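# Unplug the clipped cord from the power strip

## Task

Pull out the plug whose cord is held in the wire clip on the power strip, so the plug ends up clear of that clip, and finish without either gripper holding any other loose object.

## Robot and tools

Robot: two arms, left_arm and right_arm, each with a two-finger parallel gripper and a wrist camera. Fixed cameras are cam_high and cam_low; wrist cameras are cam_left_wrist and cam_right_wrist. The arms are not labelled by image side.

Frames. Reported hand positions, orientations (quat wxyz), velocities and targets use the scene frame: origin at table-top height midway between the nominal arm bases, +x out over the table, +z up, left_arm toward +y. Actual bases: left_arm at (-0.032, +0.227, 0) m, right_arm at (-0.006, -0.341, 0) m, each turned slightly about z. Motion offsets, however, are expressed along each gripper's own Hand target axes. On a gripper, +z is the direction the fingers point and y is the closing direction. end_effector_position is the spot between the pads, roughly 1 cm short of the fingertips. Reported poses may be off by a few centimetres, more when reaching far.

The 14-number row. Every motion argument is a single row of 14 numbers covering both arms: dx, dy, dz, rx, ry, rz, opening for left_arm, then the same seven for right_arm. All are in [-1, 1]. The six pose numbers are an offset, not a pose: they count from that arm's Hand target at the start of the call or action, along the hand's own axes. Scale: 1.0 equals 0.6 m for dx/dy/dz and 180 degrees for rx/ry/rz, which together form one rotation vector. Opening is absolute: +1 fully open (0.094 m), -1 closed. Sending six zeros re-requests the current Hand target; to keep a gripper as it is, resend its current opening (0 is a real half-open command). Repeating the same offset moves the arm further again.

execute_actions(actions, cameras): actions is a list of actions; each action is a table of up to 15 rows, one per 1/30 s step, every row measured from that action's start pose (not from the prior row). A short table repeats its last row. An empty list returns state plus all camera images. cameras: list of names, ["all"], or []; an unknown name voids the call.

move(target, speed, blend, opening_speed, grip_force, blocking, cameras): drives each gripper in a straight line toward an offset from its Hand target. target is one 14-number row, or a list of up to 15 rows, all counted from the same starting Hand targets. speed in m/s, 0.002 to 2.9 (default 0.25), one value or one per target; rotation is capped at twice that in rad/s. blend in metres rounds corners of a list (0 means stop at each). opening_speed: rate on the -1..+1 scale per second, at least 0.2; use it to close gently. grip_force: newtons per pad, 10 to 50, one value or one per arm; it persists, and low values close slowly. blocking=false returns early while the move keeps running. Paths do not avoid obstacles or the other arm, lag more when fast, and all stop after 10 s. Avoid paths passing near an arm's own base.

wait(seconds 0 to 10, cameras): lets time pass holding the last commands. stop(cameras): brakes a running move. zoom_image(camera, region [x0,y0,x1,y1] in pixels, max 504x504): enlarges part of the latest image of cam_high, cam_left_wrist or cam_right_wrist. read_manual(section): only licence text. finished_scene(scene): ends the current scene, given its number; call nothing after it in that reply.

Results. Each result gives per-arm end_effector_position (m), end_effector_quat_wxyz, Hand target (the last commanded pose after clipping, which the next offsets start from), Joint positions (last value is the measured finger gap in m), joint velocities (may read "within noise"), joint torques, grip_measured (opening on the -1..+1 scale; reads a little wide when empty and below the part width when squeezing), Tool commands, and motor temperatures. A move adds a move: line saying how it ended: done (within 10 mm and 2 degrees), off_target, moving, held, or fault, plus limits such as paced (pose clipped) or held (steps withheld). Resting a few centimetres short of the commanded pose is normal from friction and weight and does not by itself mean contact; send the missing distance as a new offset. Commanded orientation is clipped to 40 degrees from the current one per step.

Gripping. grip_measured tracks your command down to contact, so it shows no clear stop at the touch. To release, command an opening well above grip_measured.

Cautions. Keep the arms, grippers and wrist cameras from touching each other; the clearance check does not guard those. Do not strike the table, strip or fixed things; fast moves hit harder, and targets far beyond a contact press harder, and a blocked arm keeps pushing until commanded back past its gripper. Do not let anything drop or fall off the table, or release a part while it moves. Avoid strain on the wrist camera cables. Holding loads or stretching out heats motors: a MOTOR HOT line appears near 75 °C, a fault that folds the arm at 90 °C. Loose objects may get nudged occasionally. At the end, neither gripper should hold a loose object, and the plug must be out and away from the clip.

Each tool is called after "Emit:" by a JSON object that holds its "api" and its "payload".

## Session

Emit:
{"api": "execute_actions", "payload": {"actions": []}}

Scene clock: 0.00 s.
left_arm: end_effector_position=(+0.3341, +0.0288, +0.2542) grip_measured=+1.000 end_effector_quat_wxyz=(+0.387, -0.094, +0.898, -0.190) | right_arm: end_effector_position=(+0.3260, -0.2949, +0.1810) grip_measured=+1.000 end_effector_quat_wxyz=(+0.530, +0.057, +0.823, +0.196)
Joint positions: left_arm=[-0.529 1.396 1.291 -0.588 -0.171 -0.701 0.094] | right_arm=[-0.072 0.919 0.454 0.081 -0.279 0.313 0.094]
Joint velocities: within noise
Joint torques (N m): no reading
Motor temperatures (°C): left_arm=[28 28 40 25 27 27 24] | right_arm=[25 29 37 35 26 25 25]
Heat: left arm: 40 °C; right arm: 37 °C.
Hand target: left_arm +0.3345, +0.0297, +0.2621; +0.395, -0.094, +0.893, -0.192 | right_arm +0.3271, -0.2948, +0.1885; +0.539, +0.053, +0.818, +0.196
Tool commands: left_gripper/opening=+1.0 right_gripper/opening=+1.0

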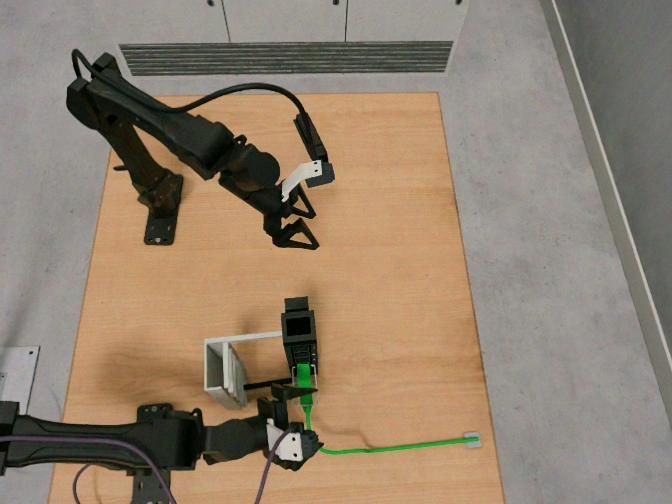

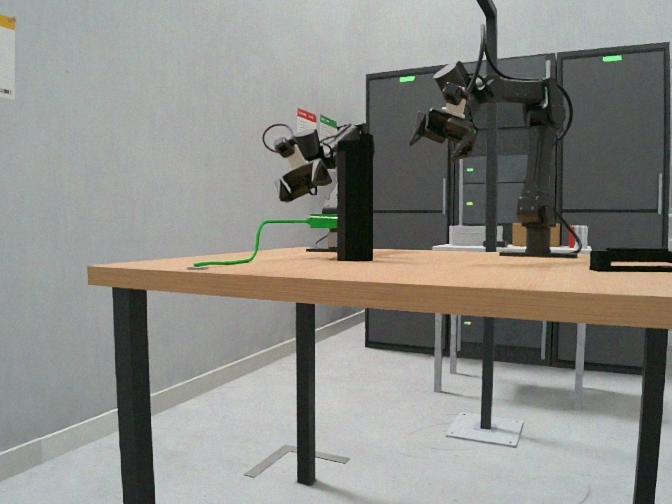

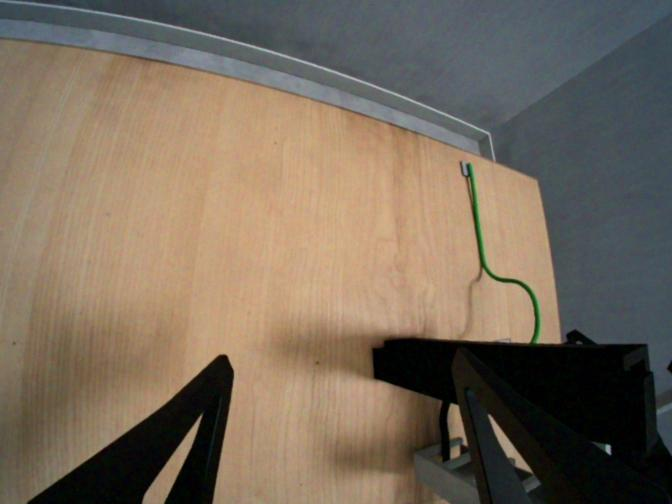

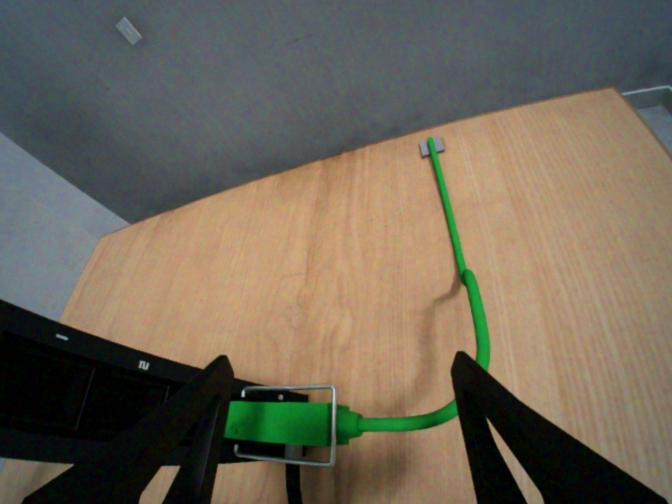

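Emit:
{"api": "zoom_image", "payload": {"camera": "cam_right_wrist", "region": [150, 320, 500, 504]}}

Emit:
{"api": "zoom_image", "payload": {"camera": "cam_high", "region": [190, 270, 350, 480]}}

Emit:
{"api": "zoom_image", "payload": {"camera": "cam_low", "region": [180, 100, 420, 290]}}

Emit:
{"api": "zoom_image", "payload": {"camera": "cam_left_wrist", "region": [340, 300, 672, 504]}}

Scaled by 1.440 from the camera's 672x504 image, which has a finer 960x720 frame.

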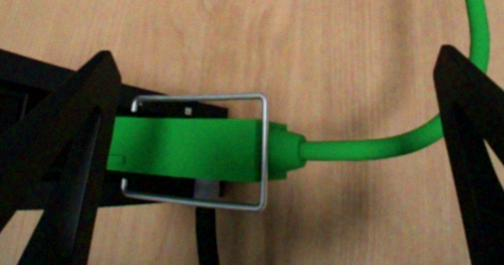

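Scaled by 2.400 from the camera's 672x504 image, which has a finer 960x720 frame.

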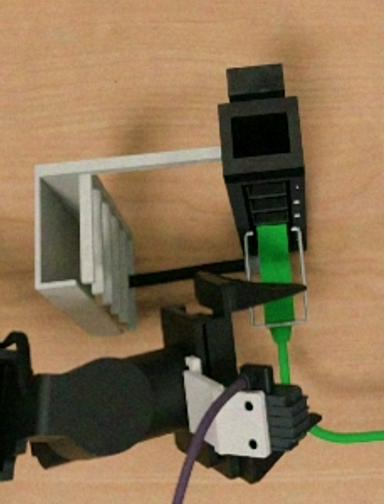

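Scaled by 2.100 from the camera's 672x504 image, which has a finer 960x720 frame.

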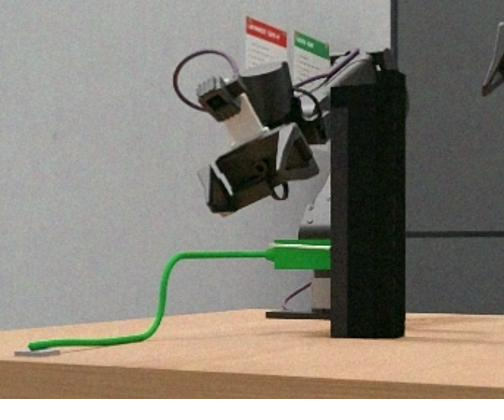

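Scaled by 1.518 from the camera's 672x504 image, which has a finer 960x720 frame.

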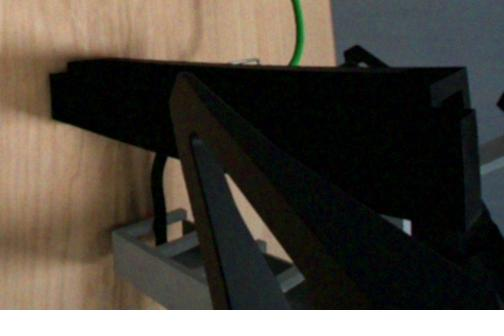

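Emit:
{"api": "move", "payload": {"target": [0,0,0,0,0,0,1,-0.1207,-0.0118,-0.1072,0.275,0.299,0.4989,1], "speed": 0.15, "cameras": ["all"]}}

Scene clock: 161.90 s.
left_arm: end_effector_position=(+0.3341, +0.0288, +0.2542) grip_measured=+1.000 end_effector_quat_wxyz=(+0.387, -0.094, +0.898, -0.190) | right_arm: end_effector_position=(+0.3052, -0.3404, +0.2608) grip_measured=+1.000 end_effector_quat_wxyz=(-0.057, +0.706, +0.653, +0.269)
Joint positions: left_arm=[-0.529 1.396 1.291 -0.588 -0.171 -0.701 0.094] | right_arm=[-0.354 1.582 1.751 -1.546 -0.525 1.404 0.094]
Joint torques (N m): left_arm=[-0.05 -6.43 7.24 1.5 -0.17 0.08] | right_arm=[-0.55 -7.95 5.78 0.53 -0.32 0.08]
Motor temperatures (°C): left_arm=[27 29 47 34 27 27 24] | right_arm=[25 29 43 41 26 24 24]
Heat: left arm: 47 °C; right arm: 43 °C.
Hand target: left_arm +0.3345, +0.0297, +0.2621; +0.395, -0.094, +0.893, -0.192 | right_arm +0.3000, -0.3399, +0.2700; -0.184, +0.683, +0.683, +0.183
Off the commanded pose: left_arm 0.008 m, 1 deg | right_arm 0.011 m, 18 deg.
joint sent to its limit (right arm) — joint 4 (wrist pitch), lower limit. The joint targets are off in orientation, not in position.
move: off_target (right_arm)
camera_calibration:
cam_right_wrist: T_world_to_cam=[[-0.956978, 0.152304, -0.246976, 0.40389], [-0.120665, 0.565191, 0.816088, 0.0700169], [0.263882, 0.810779, -0.522497, 0.434406], [0, 0, 0, 1]] pos_world=[0.28033, -0.453294, 0.269587]

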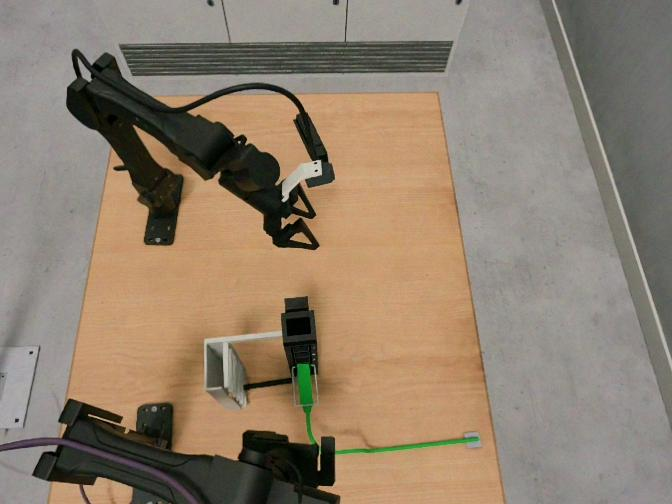

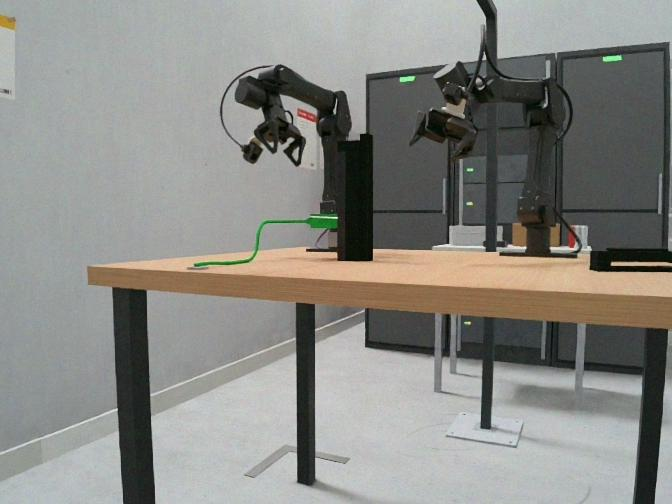

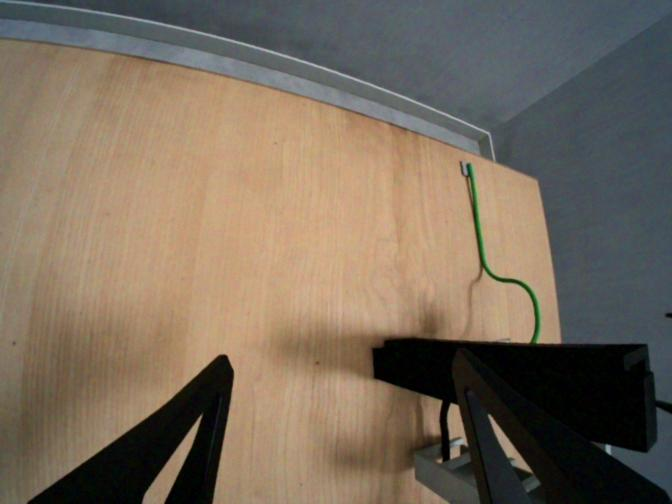

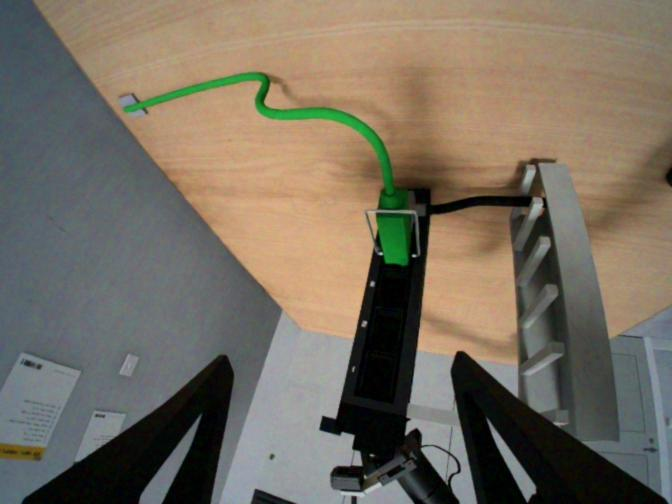

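Emit:
{"api": "zoom_image", "payload": {"camera": "cam_right_wrist", "region": [320, 150, 480, 270]}}

Emit:
{"api": "zoom_image", "payload": {"camera": "cam_high", "region": [260, 280, 350, 430]}}

Emit:
{"api": "zoom_image", "payload": {"camera": "cam_low", "region": [280, 190, 360, 250]}}

Scaled by 3.150 from the camera's 672x504 image, which has a finer 960x720 frame.

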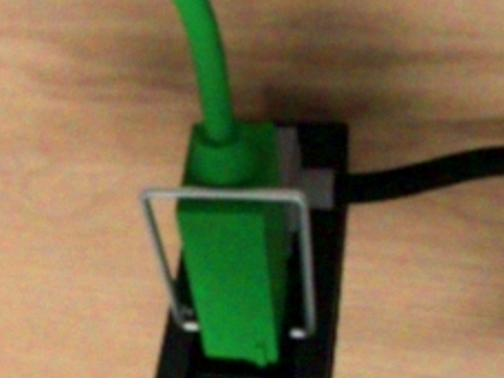

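Scaled by 3.360 from the camera's 672x504 image, which has a finer 960x720 frame.

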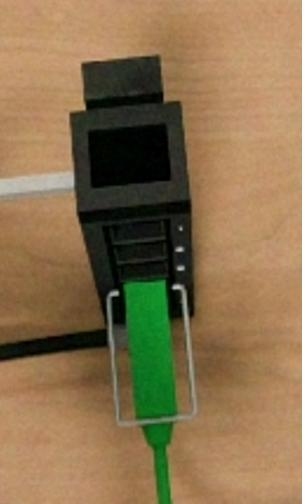

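Scaled by 6.300 from the camera's 672x504 image, which has a finer 960x720 frame.

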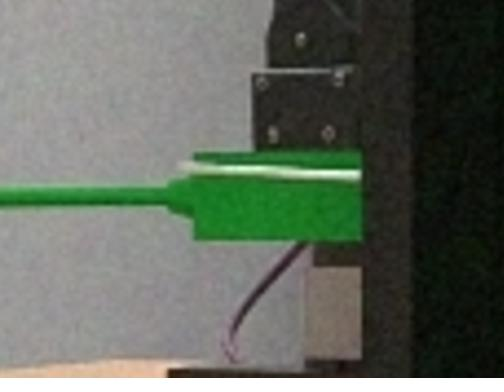

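Emit:
{"api": "zoom_image", "payload": {"camera": "cam_high", "region": [220, 350, 360, 504]}}

Emit:
{"api": "zoom_image", "payload": {"camera": "cam_low", "region": [210, 50, 400, 270]}}

Scaled by 3.273 from the camera's 672x504 image, which has a finer 960x720 frame.

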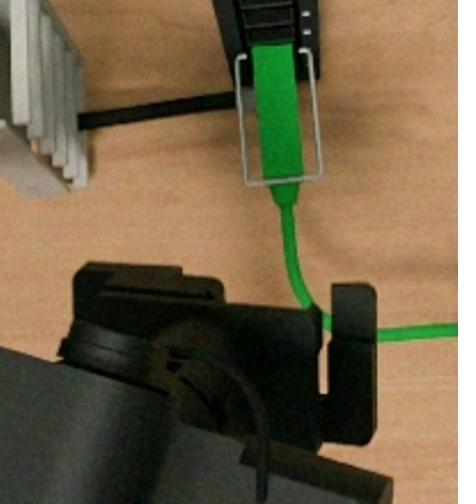

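Scaled by 2.291 from the camera's 672x504 image, which has a finer 960x720 frame.

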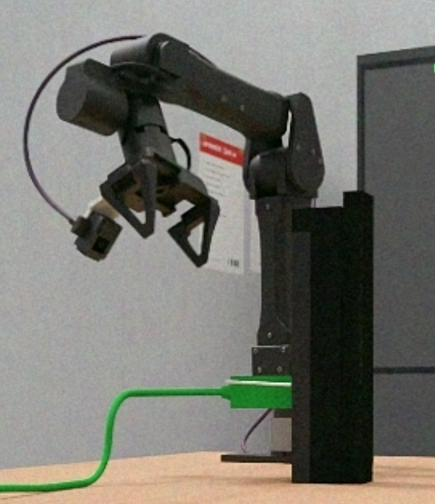

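Emit:
{"api": "zoom_image", "payload": {"camera": "cam_right_wrist", "region": [300, 140, 640, 480]}}

Emit:
{"api": "zoom_image", "payload": {"camera": "cam_high", "region": [190, 270, 340, 420]}}

Emit:
{"api": "zoom_image", "payload": {"camera": "cam_left_wrist", "region": [360, 320, 672, 504]}}

Scaled by 1.482 from the camera's 672x504 image, which has a finer 960x720 frame.

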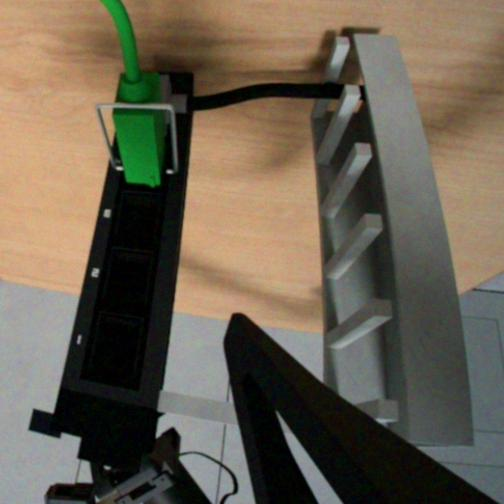

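Scaled by 3.360 from the camera's 672x504 image, which has a finer 960x720 frame.

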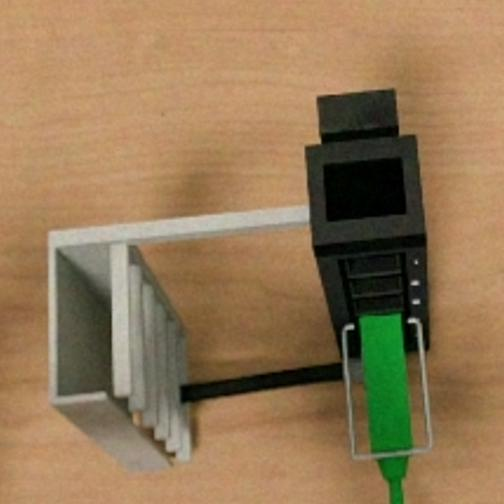

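Scaled by 1.615 from the camera's 672x504 image, which has a finer 960x720 frame.

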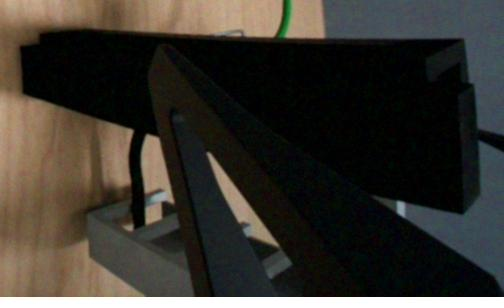

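Emit:
{"api": "move", "payload": {"target": [0,0,0,0,0,0,1,0.0458,-0.0042,0.1804,-0.1628,-0.1628,-0.0436,1], "speed": 0.1, "cameras": ["all"]}}

Scene clock: 603.37 s.
left_arm: end_effector_position=(+0.3341, +0.0288, +0.2542) grip_measured=+1.000 end_effector_quat_wxyz=(+0.387, -0.094, +0.898, -0.190) | right_arm: end_effector_position=(+0.3004, -0.2587, +0.1893) grip_measured=+1.000 end_effector_quat_wxyz=(+0.172, +0.682, +0.687, +0.183)
Joint positions: left_arm=[-0.529 1.396 1.291 -0.588 -0.171 -0.701 0.094] | right_arm=[0.285 1.305 1.206 -0.985 0.148 1.871 0.094]
Joint torques (N m): left_arm=[-0.08 -6.57 7.25 1.51 -0.15 0.12] | right_arm=[0.49 -5.94 5.08 1.2 0.26 0.05]
Motor temperatures (°C): left_arm=[25 29 50 36 27 27 24] | right_arm=[25 39 40 29 27 23 24]
Heat: left arm: 50 °C; right arm: 40 °C.
Hand target: left_arm +0.3345, +0.0297, +0.2621; +0.395, -0.094, +0.893, -0.192 | right_arm +0.2974, -0.2618, +0.1903; +0.182, +0.683, +0.683, +0.183
Off the commanded pose: left_arm 0.008 m, 1 deg | right_arm 0.004 m, 1 deg.
move: done
camera_calibration:
cam_right_wrist: T_world_to_cam=[[-0.881951, 0.0195569, -0.470935, 0.354749], [-0.221294, 0.864992, 0.450353, 0.258597], [0.416163, 0.501405, -0.758552, 0.25094], [0, 0, 0, 1]] pos_world=[0.265665, -0.356445, 0.240955]

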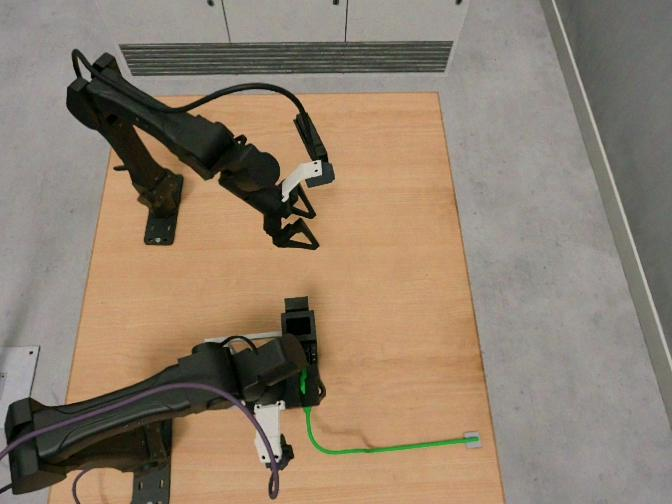

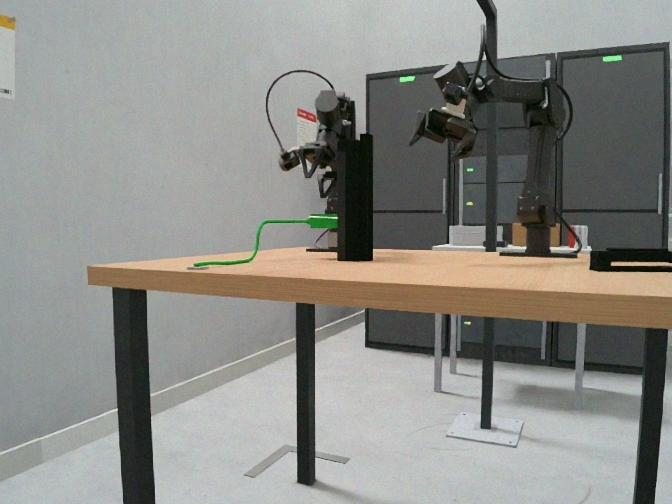

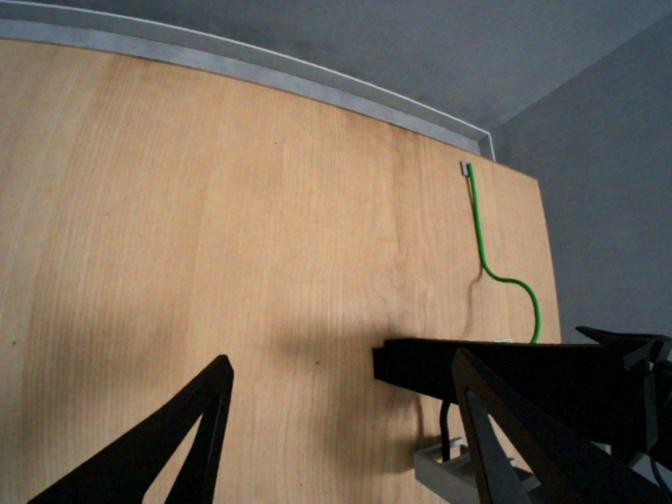

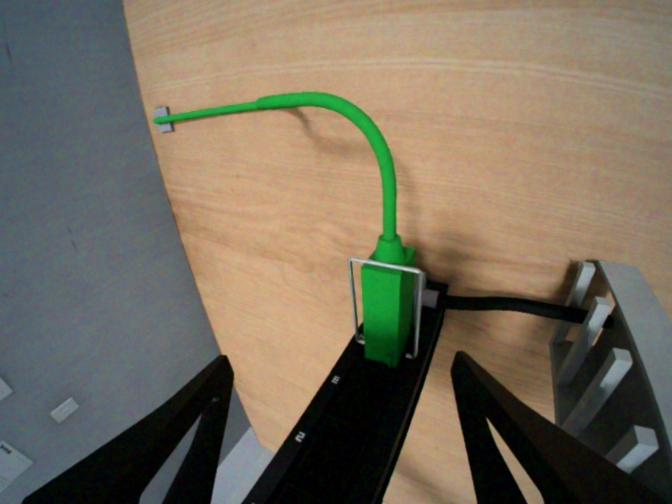

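Emit:
{"api": "zoom_image", "payload": {"camera": "cam_right_wrist", "region": [320, 230, 480, 370]}}

Emit:
{"api": "zoom_image", "payload": {"camera": "cam_low", "region": [260, 70, 390, 270]}}

Emit:
{"api": "zoom_image", "payload": {"camera": "cam_high", "region": [200, 300, 350, 480]}}

Scaled by 3.150 from the camera's 672x504 image, which has a finer 960x720 frame.

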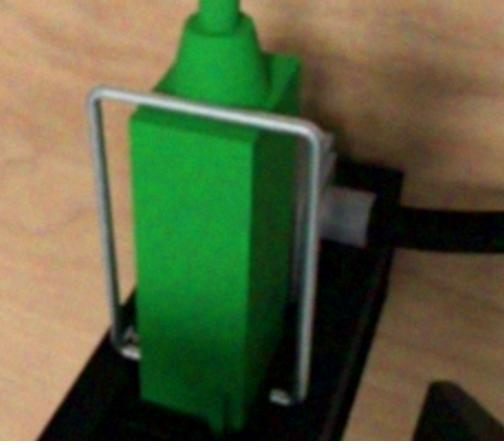

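Scaled by 2.520 from the camera's 672x504 image, which has a finer 960x720 frame.

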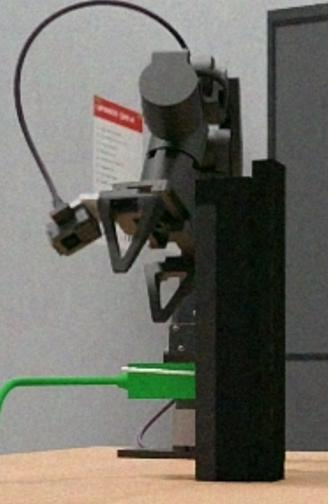

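Scaled by 2.800 from the camera's 672x504 image, which has a finer 960x720 frame.

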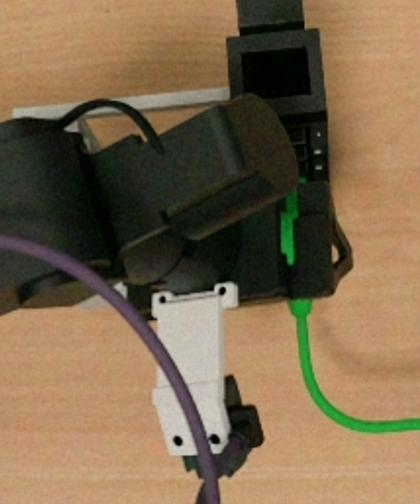

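Emit:
{"api": "move", "payload": {"target": [0,0,0,0,0,0,1,0.0067,-0.0135,0.0713,0,0,0,1], "speed": 0.06, "cameras": ["all"]}}

Emit:
{"api": "zoom_image", "payload": {"camera": "cam_right_wrist", "region": [300, 200, 510, 410]}}

Emit:
{"api": "zoom_image", "payload": {"camera": "cam_low", "region": [270, 120, 370, 270]}}

Scene clock: 650.17 s.
left_arm: end_effector_position=(+0.3341, +0.0288, +0.2542) grip_measured=+1.000 end_effector_quat_wxyz=(+0.387, -0.094, +0.898, -0.190) | right_arm: end_effector_position=(+0.3131, -0.2544, +0.1557) grip_measured=+1.000 end_effector_quat_wxyz=(+0.178, +0.681, +0.684, +0.194)
Joint positions: left_arm=[-0.529 1.396 1.291 -0.588 -0.171 -0.701 0.094] | right_arm=[0.285 1.325 1.076 -0.808 0.149 1.871 0.094]
Joint torques (N m): left_arm=[-0.03 -6.38 7.27 1.54 -0.1 0.09] | right_arm=[0.2 -4.03 5.31 1.21 0.28 0.01]
Motor temperatures (°C): left_arm=[25 29 51 36 27 27 24] | right_arm=[25 34 39 31 27 23 24]
Heat: left arm: 51 °C; right arm: 39 °C.
Hand target: left_arm +0.3345, +0.0297, +0.2621; +0.395, -0.094, +0.893, -0.192 | right_arm +0.3118, -0.2577, +0.1492; +0.182, +0.683, +0.683, +0.183
Off the commanded pose: left_arm 0.008 m, 1 deg | right_arm 0.007 m, 1 deg.
move: done
camera_calibration:
cam_right_wrist: T_world_to_cam=[[-0.870258, 0.0237668, -0.492023, 0.350705], [-0.231868, 0.861499, 0.451726, 0.274989], [0.434614, 0.507202, -0.744216, 0.211521], [0, 0, 0, 1]] pos_world=[0.277035, -0.352522, 0.205753]

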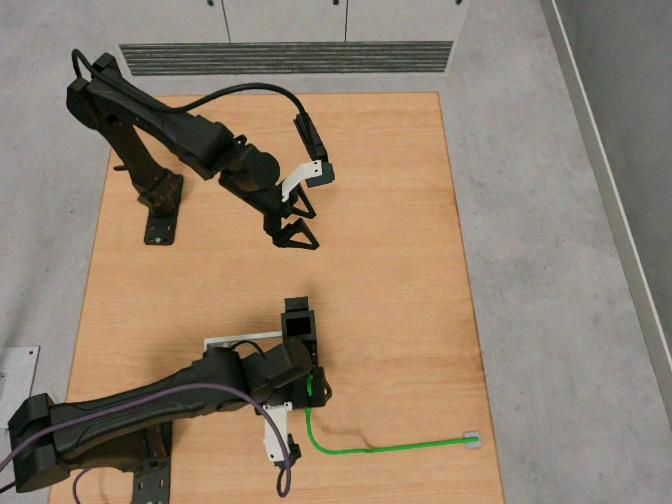

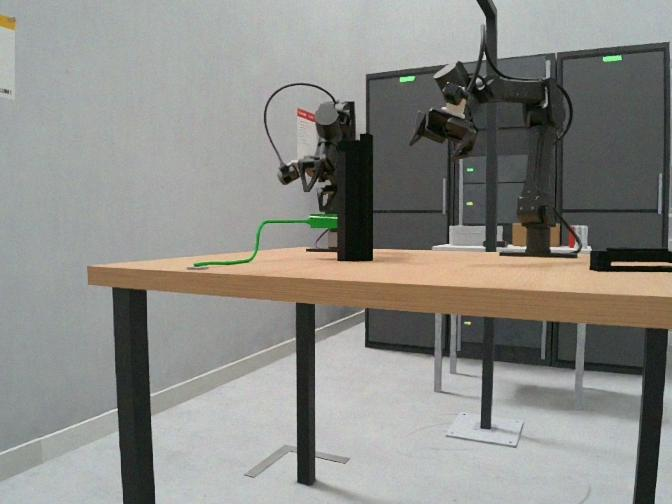

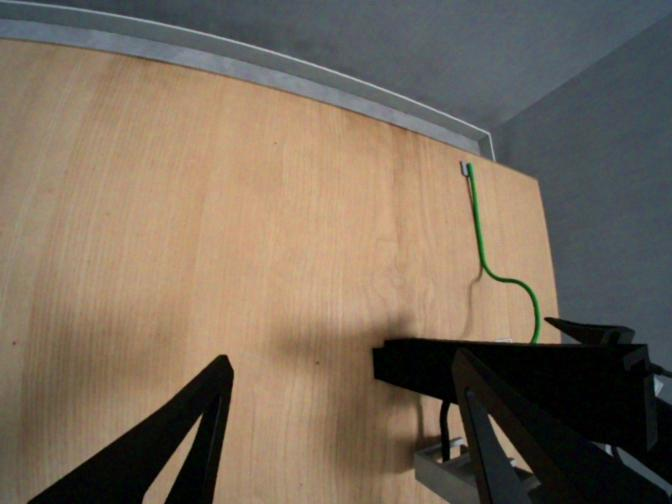

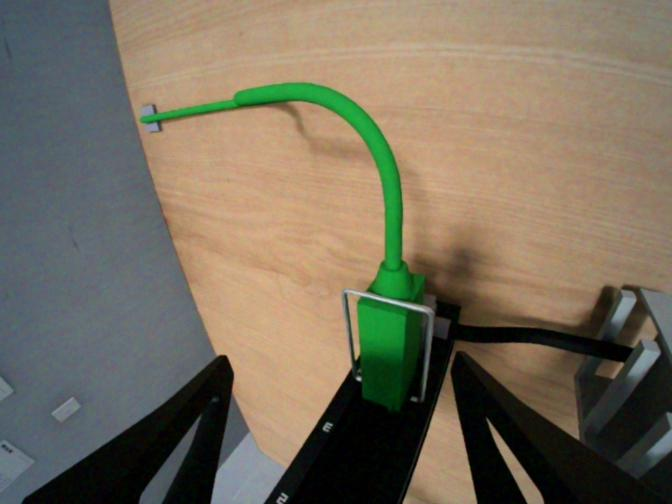

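Scaled by 2.400 from the camera's 672x504 image, which has a finer 960x720 frame.

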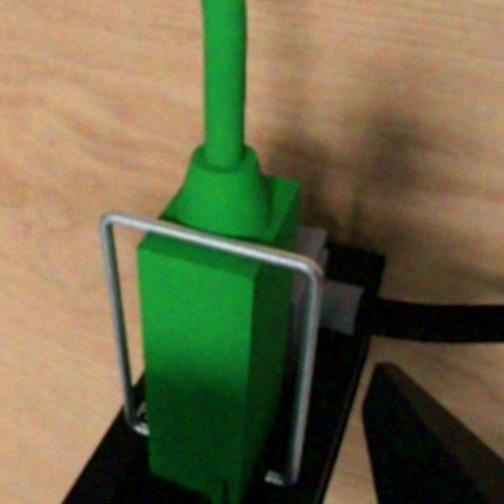

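Scaled by 3.360 from the camera's 672x504 image, which has a finer 960x720 frame.

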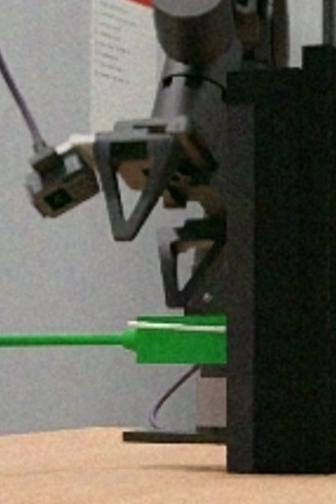

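Emit:
{"api": "move", "payload": {"target": [0,0,0,0,0,0,1,0.005,0.005,0.03,0,0,0,1], "speed": 0.05, "cameras": ["cam_right_wrist","cam_low"]}}

Emit:
{"api": "zoom_image", "payload": {"camera": "cam_right_wrist", "region": [320, 250, 510, 440]}}

Emit:
{"api": "zoom_image", "payload": {"camera": "cam_low", "region": [270, 120, 370, 270]}}

Scene clock: 717.77 s.
left_arm: end_effector_position=(+0.3341, +0.0288, +0.2542) grip_measured=+1.000 end_effector_quat_wxyz=(+0.387, -0.094, +0.898, -0.190) | right_arm: end_effector_position=(+0.3248, -0.2502, +0.1427) grip_measured=+1.000 end_effector_quat_wxyz=(+0.178, +0.681, +0.683, +0.196)
Joint positions: left_arm=[-0.529 1.396 1.291 -0.588 -0.171 -0.701 0.094] | right_arm=[0.285 1.374 1.06 -0.74 0.149 1.871 0.094]
Joint torques (N m): left_arm=[-0.16 -6.39 7.21 1.52 -0.15 0.03] | right_arm=[-0.13 -4.3 5.24 1.26 0.27 -0.02]
Heat: left arm: 51 °C; right arm: 38 °C.
Hand target: left_arm +0.3345, +0.0297, +0.2621; +0.395, -0.094, +0.893, -0.192 | right_arm +0.3233, -0.2547, +0.1351; +0.182, +0.683, +0.683, +0.183
Off the commanded pose: left_arm 0.008 m, 1 deg | right_arm 0.009 m, 2 deg.
move: done
camera_calibration:
cam_right_wrist: T_world_to_cam=[[-0.86882, 0.0242566, -0.494533, 0.354402], [-0.233166, 0.861072, 0.451872, 0.280265], [0.43679, 0.507904, -0.742461, 0.193725], [0, 0, 0, 1]] pos_world=[0.288643, -0.348319, 0.192453]
Images, in order (width x height): cam_low 672x504, cam_right_wrist 672x504.

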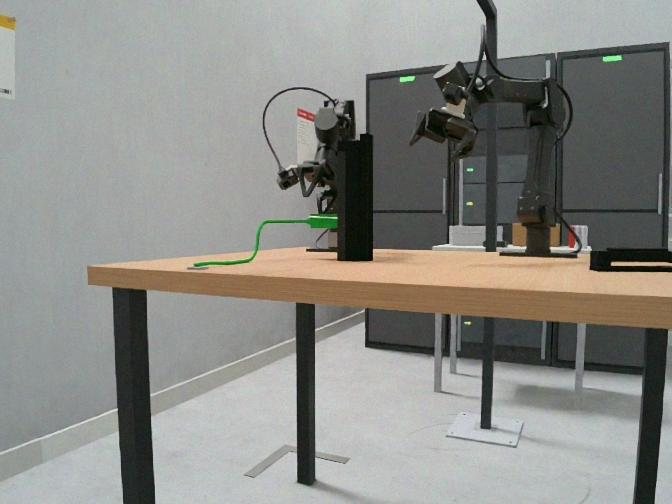

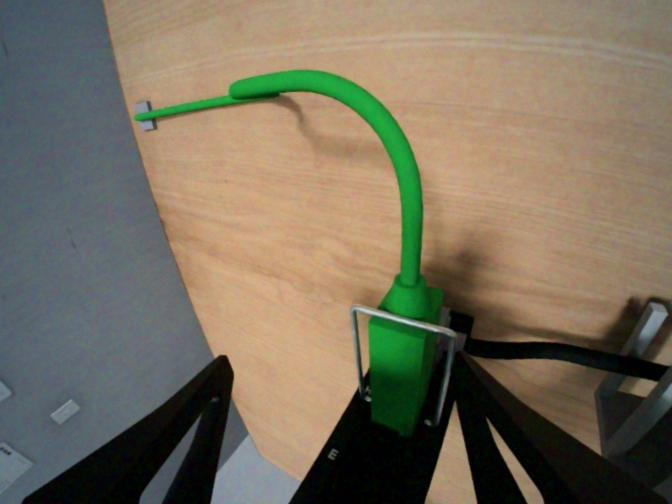

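Scaled by 2.653 from the camera's 672x504 image, which has a finer 960x720 frame.

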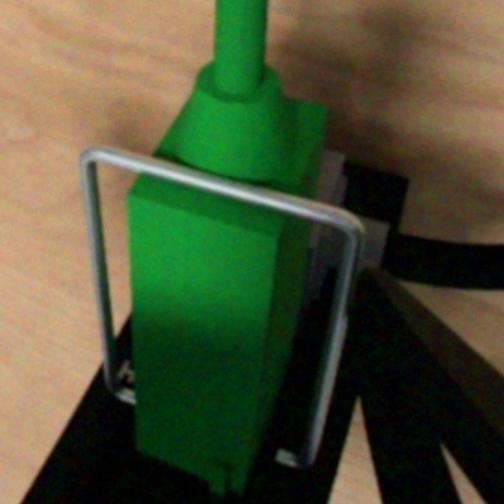

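Scaled by 3.360 from the camera's 672x504 image, which has a finer 960x720 frame.

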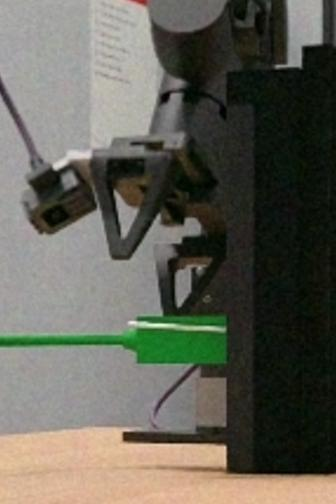

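Emit:
{"api": "zoom_image", "payload": {"camera": "cam_right_wrist", "region": [410, 310, 490, 390]}}

Scaled by 6.300 from the camera's 672x504 image, which has a finer 960x720 frame.

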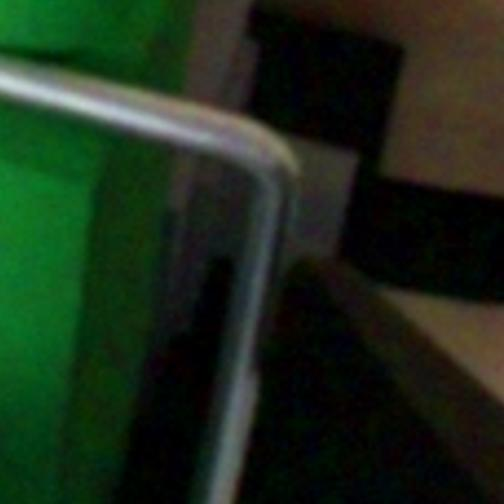

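Emit:
{"api": "move", "payload": {"target": [0,0,0,0,0,0,1,0.0,-0.004,0.02,0,0,0,1], "speed": 0.04, "cameras": ["cam_right_wrist","cam_low"]}}

Emit:
{"api": "zoom_image", "payload": {"camera": "cam_right_wrist", "region": [400, 290, 520, 410]}}

Emit:
{"api": "zoom_image", "payload": {"camera": "cam_low", "region": [270, 120, 370, 270]}}

Scene clock: 741.97 s.
left_arm: end_effector_position=(+0.3341, +0.0288, +0.2542) grip_measured=+1.000 end_effector_quat_wxyz=(+0.387, -0.094, +0.898, -0.190) | right_arm: end_effector_position=(+0.3286, -0.2488, +0.1316) grip_measured=+1.000 end_effector_quat_wxyz=(+0.179, +0.681, +0.683, +0.196)
Joint positions: left_arm=[-0.529 1.396 1.291 -0.588 -0.171 -0.701 0.094] | right_arm=[0.285 1.392 1.029 -0.69 0.149 1.871 0.094]
Joint torques (N m): left_arm=[-0.08 -6.49 7.41 1.49 -0.14 0] | right_arm=[-0.5 -4.34 5.19 1.23 0.23 -0.07]
Heat: left arm: 51 °C; right arm: 38 °C.
Hand target: left_arm +0.3345, +0.0297, +0.2621; +0.395, -0.094, +0.893, -0.192 | right_arm +0.3272, -0.2547, +0.1235; +0.182, +0.683, +0.683, +0.183
Off the commanded pose: left_arm 0.008 m, 1 deg | right_arm 0.010 m, 2 deg.
move: done
camera_calibration:
cam_right_wrist: T_world_to_cam=[[-0.867942, 0.0245277, -0.496059, 0.352165], [-0.234034, 0.860747, 0.452043, 0.285179], [0.438069, 0.508442, -0.741338, 0.18274], [0, 0, 0, 1]] pos_world=[0.292348, -0.347017, 0.181253]
Images, in order (width x height): cam_low 672x504, cam_right_wrist 672x504.

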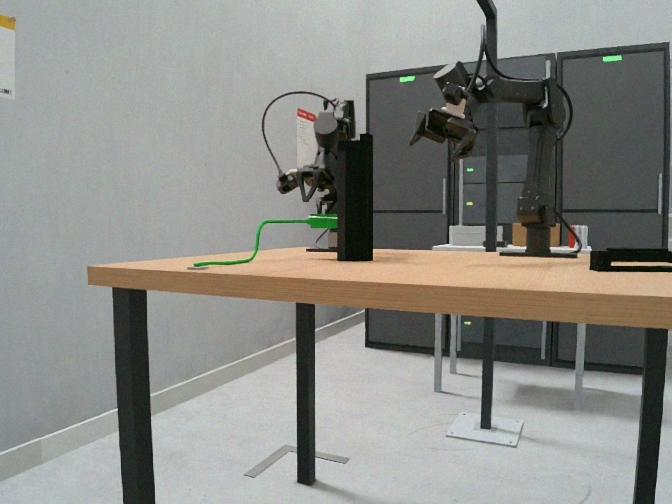

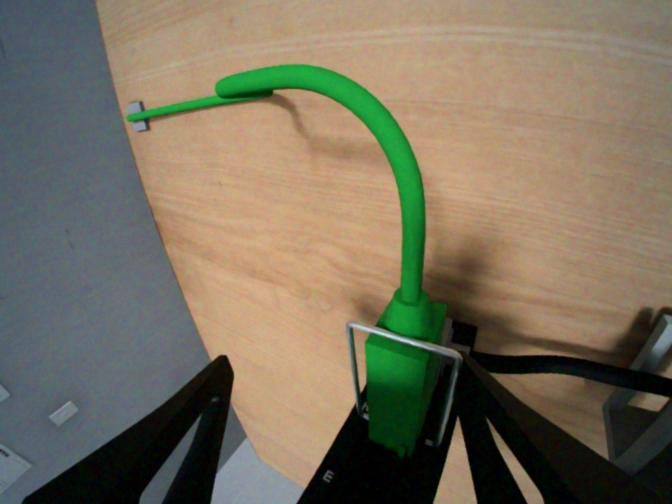

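Scaled by 4.200 from the camera's 672x504 image, which has a finer 960x720 frame.

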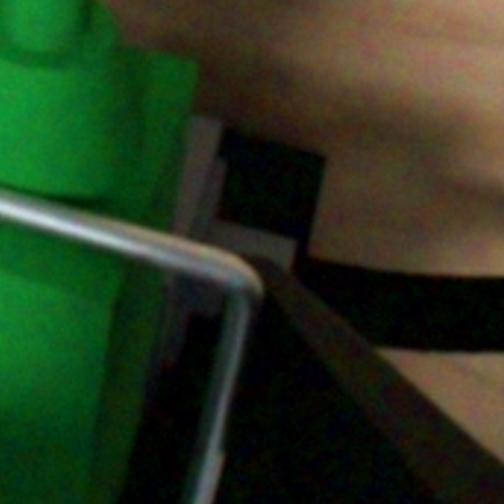

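Scaled by 3.360 from the camera's 672x504 image, which has a finer 960x720 frame.

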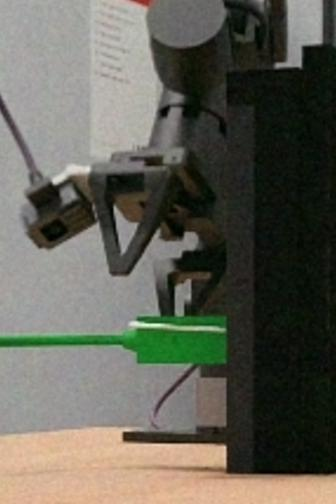

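Emit:
{"api": "move", "payload": {"target": [[0,0,0,0,0,0,1,0.0,0.0058,0,0,0,0,1],[0,0,0,0,0,0,1,0.0,0.0158,-0.0173,0,0,0,1]], "speed": 0.03, "cameras": ["cam_right_wrist","cam_low"]}}

Emit:
{"api": "zoom_image", "payload": {"camera": "cam_right_wrist", "region": [320, 280, 520, 480]}}

Emit:
{"api": "zoom_image", "payload": {"camera": "cam_low", "region": [270, 120, 370, 270]}}

Scene clock: 766.70 s.
left_arm: end_effector_position=(+0.3341, +0.0288, +0.2542) grip_measured=+1.000 end_effector_quat_wxyz=(+0.387, -0.094, +0.898, -0.190) | right_arm: end_effector_position=(+0.3223, -0.2511, +0.1248) grip_measured=+1.000 end_effector_quat_wxyz=(+0.170, +0.683, +0.688, +0.179)
Joint positions: left_arm=[-0.529 1.396 1.291 -0.588 -0.171 -0.701 0.094] | right_arm=[0.285 1.402 1.029 -0.721 0.149 1.871 0.094]
Joint torques (N m): left_arm=[-0.16 -6.34 7.39 1.48 -0.14 0.09] | right_arm=[-0.77 -4.88 9.81 1.02 0.23 -0.1]
Heat: left arm: 51 °C; right arm: 38 °C.
Hand target: left_arm +0.3345, +0.0297, +0.2621; +0.395, -0.094, +0.893, -0.192 | right_arm +0.3302, -0.2547, +0.1371; +0.182, +0.683, +0.683, +0.183
Off the commanded pose: left_arm 0.008 m, 1 deg | right_arm 0.015 m, 2 deg.
move: off_target (right_arm)
camera_calibration:
cam_right_wrist: T_world_to_cam=[[-0.886351, 0.0180622, -0.462661, 0.343473], [-0.216627, 0.866951, 0.448852, 0.28504], [0.409212, 0.498065, -0.76451, 0.191212], [0, 0, 0, 1]] pos_world=[0.287939, -0.348556, 0.177154]
Images, in order (width x height): cam_low 672x504, cam_right_wrist 672x504.

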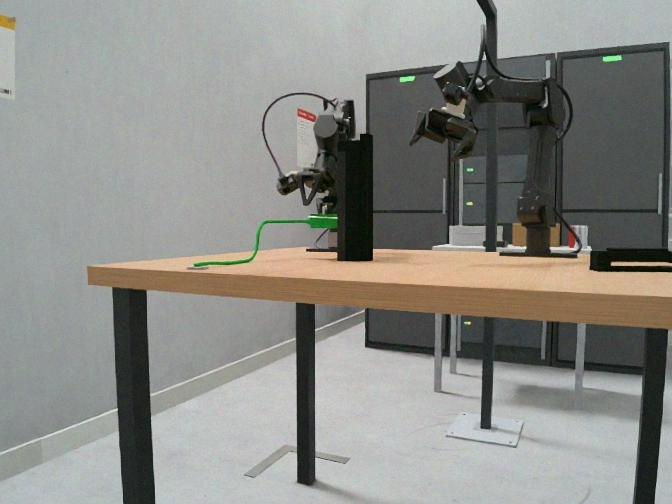

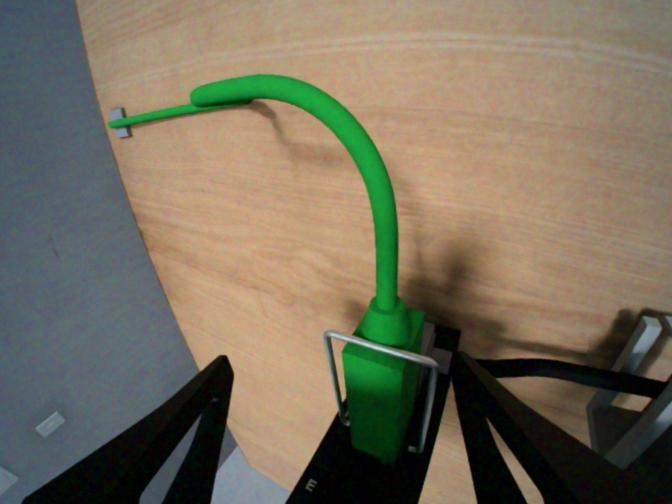

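Scaled by 2.520 from the camera's 672x504 image, which has a finer 960x720 frame.

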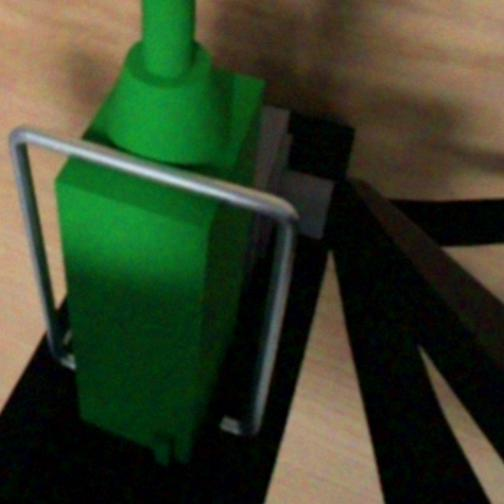

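Scaled by 3.360 from the camera's 672x504 image, which has a finer 960x720 frame.

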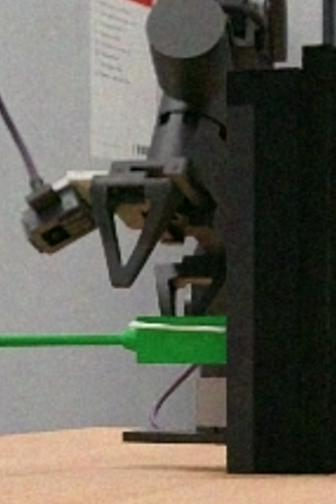

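Emit:
{"api": "move", "payload": {"target": [0,0,0,0,0,0,1,0.0,0.0172,0.0062,0,0,0,1], "speed": 0.03, "cameras": ["cam_right_wrist","cam_low"]}}

Emit:
{"api": "zoom_image", "payload": {"camera": "cam_right_wrist", "region": [320, 280, 520, 480]}}

Emit:
{"api": "zoom_image", "payload": {"camera": "cam_low", "region": [270, 120, 370, 270]}}

Scene clock: 783.23 s.
left_arm: end_effector_position=(+0.3341, +0.0288, +0.2542) grip_measured=+1.000 end_effector_quat_wxyz=(+0.387, -0.094, +0.898, -0.190) | right_arm: end_effector_position=(+0.3312, -0.2530, +0.1287) grip_measured=+1.000 end_effector_quat_wxyz=(+0.171, +0.686, +0.685, +0.177)
Joint positions: left_arm=[-0.529 1.396 1.291 -0.588 -0.171 -0.701 0.094] | right_arm=[0.27 1.433 1.072 -0.734 0.147 1.866 0.094]
Joint torques (N m): left_arm=[-0.12 -6.32 7.27 1.48 -0.21 0.04] | right_arm=[-0.66 -4.66 9.59 1.1 0.18 -0.14]
Heat: left arm: 51 °C; right arm: 40 °C.
Hand target: left_arm +0.3345, +0.0297, +0.2621; +0.395, -0.094, +0.893, -0.192 | right_arm +0.3410, -0.2548, +0.1390; +0.182, +0.683, +0.683, +0.183
Off the commanded pose: left_arm 0.008 m, 1 deg | right_arm 0.014 m, 2 deg.
move: off_target (right_arm)
camera_calibration:
cam_right_wrist: T_world_to_cam=[[-0.886942, 0.0256351, -0.461169, 0.355184], [-0.207566, 0.869836, 0.447551, 0.284776], [0.412615, 0.492675, -0.766173, 0.189258], [0, 0, 0, 1]] pos_world=[0.296047, -0.350056, 0.181353]
Images, in order (width x height): cam_low 672x504, cam_right_wrist 672x504.

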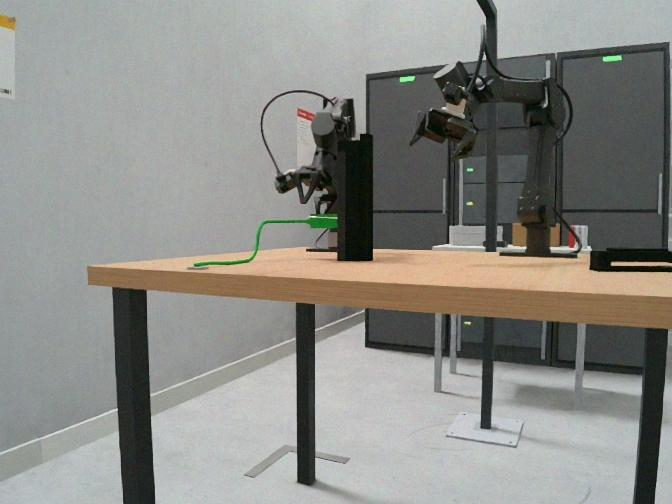

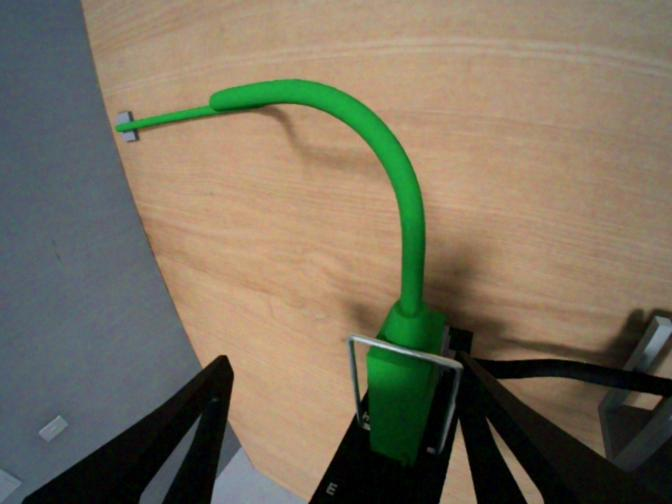

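Scaled by 2.520 from the camera's 672x504 image, which has a finer 960x720 frame.

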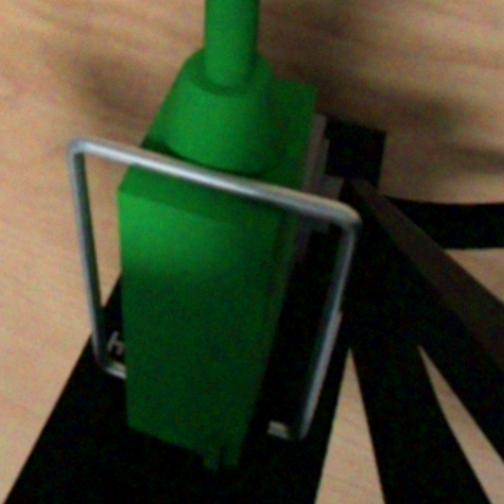

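Scaled by 3.360 from the camera's 672x504 image, which has a finer 960x720 frame.

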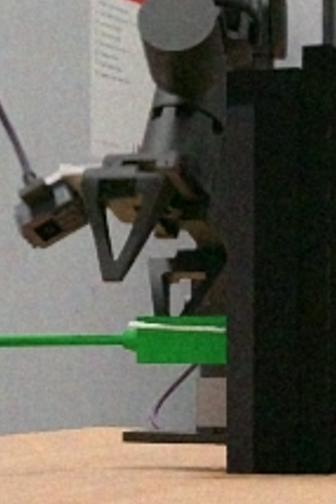

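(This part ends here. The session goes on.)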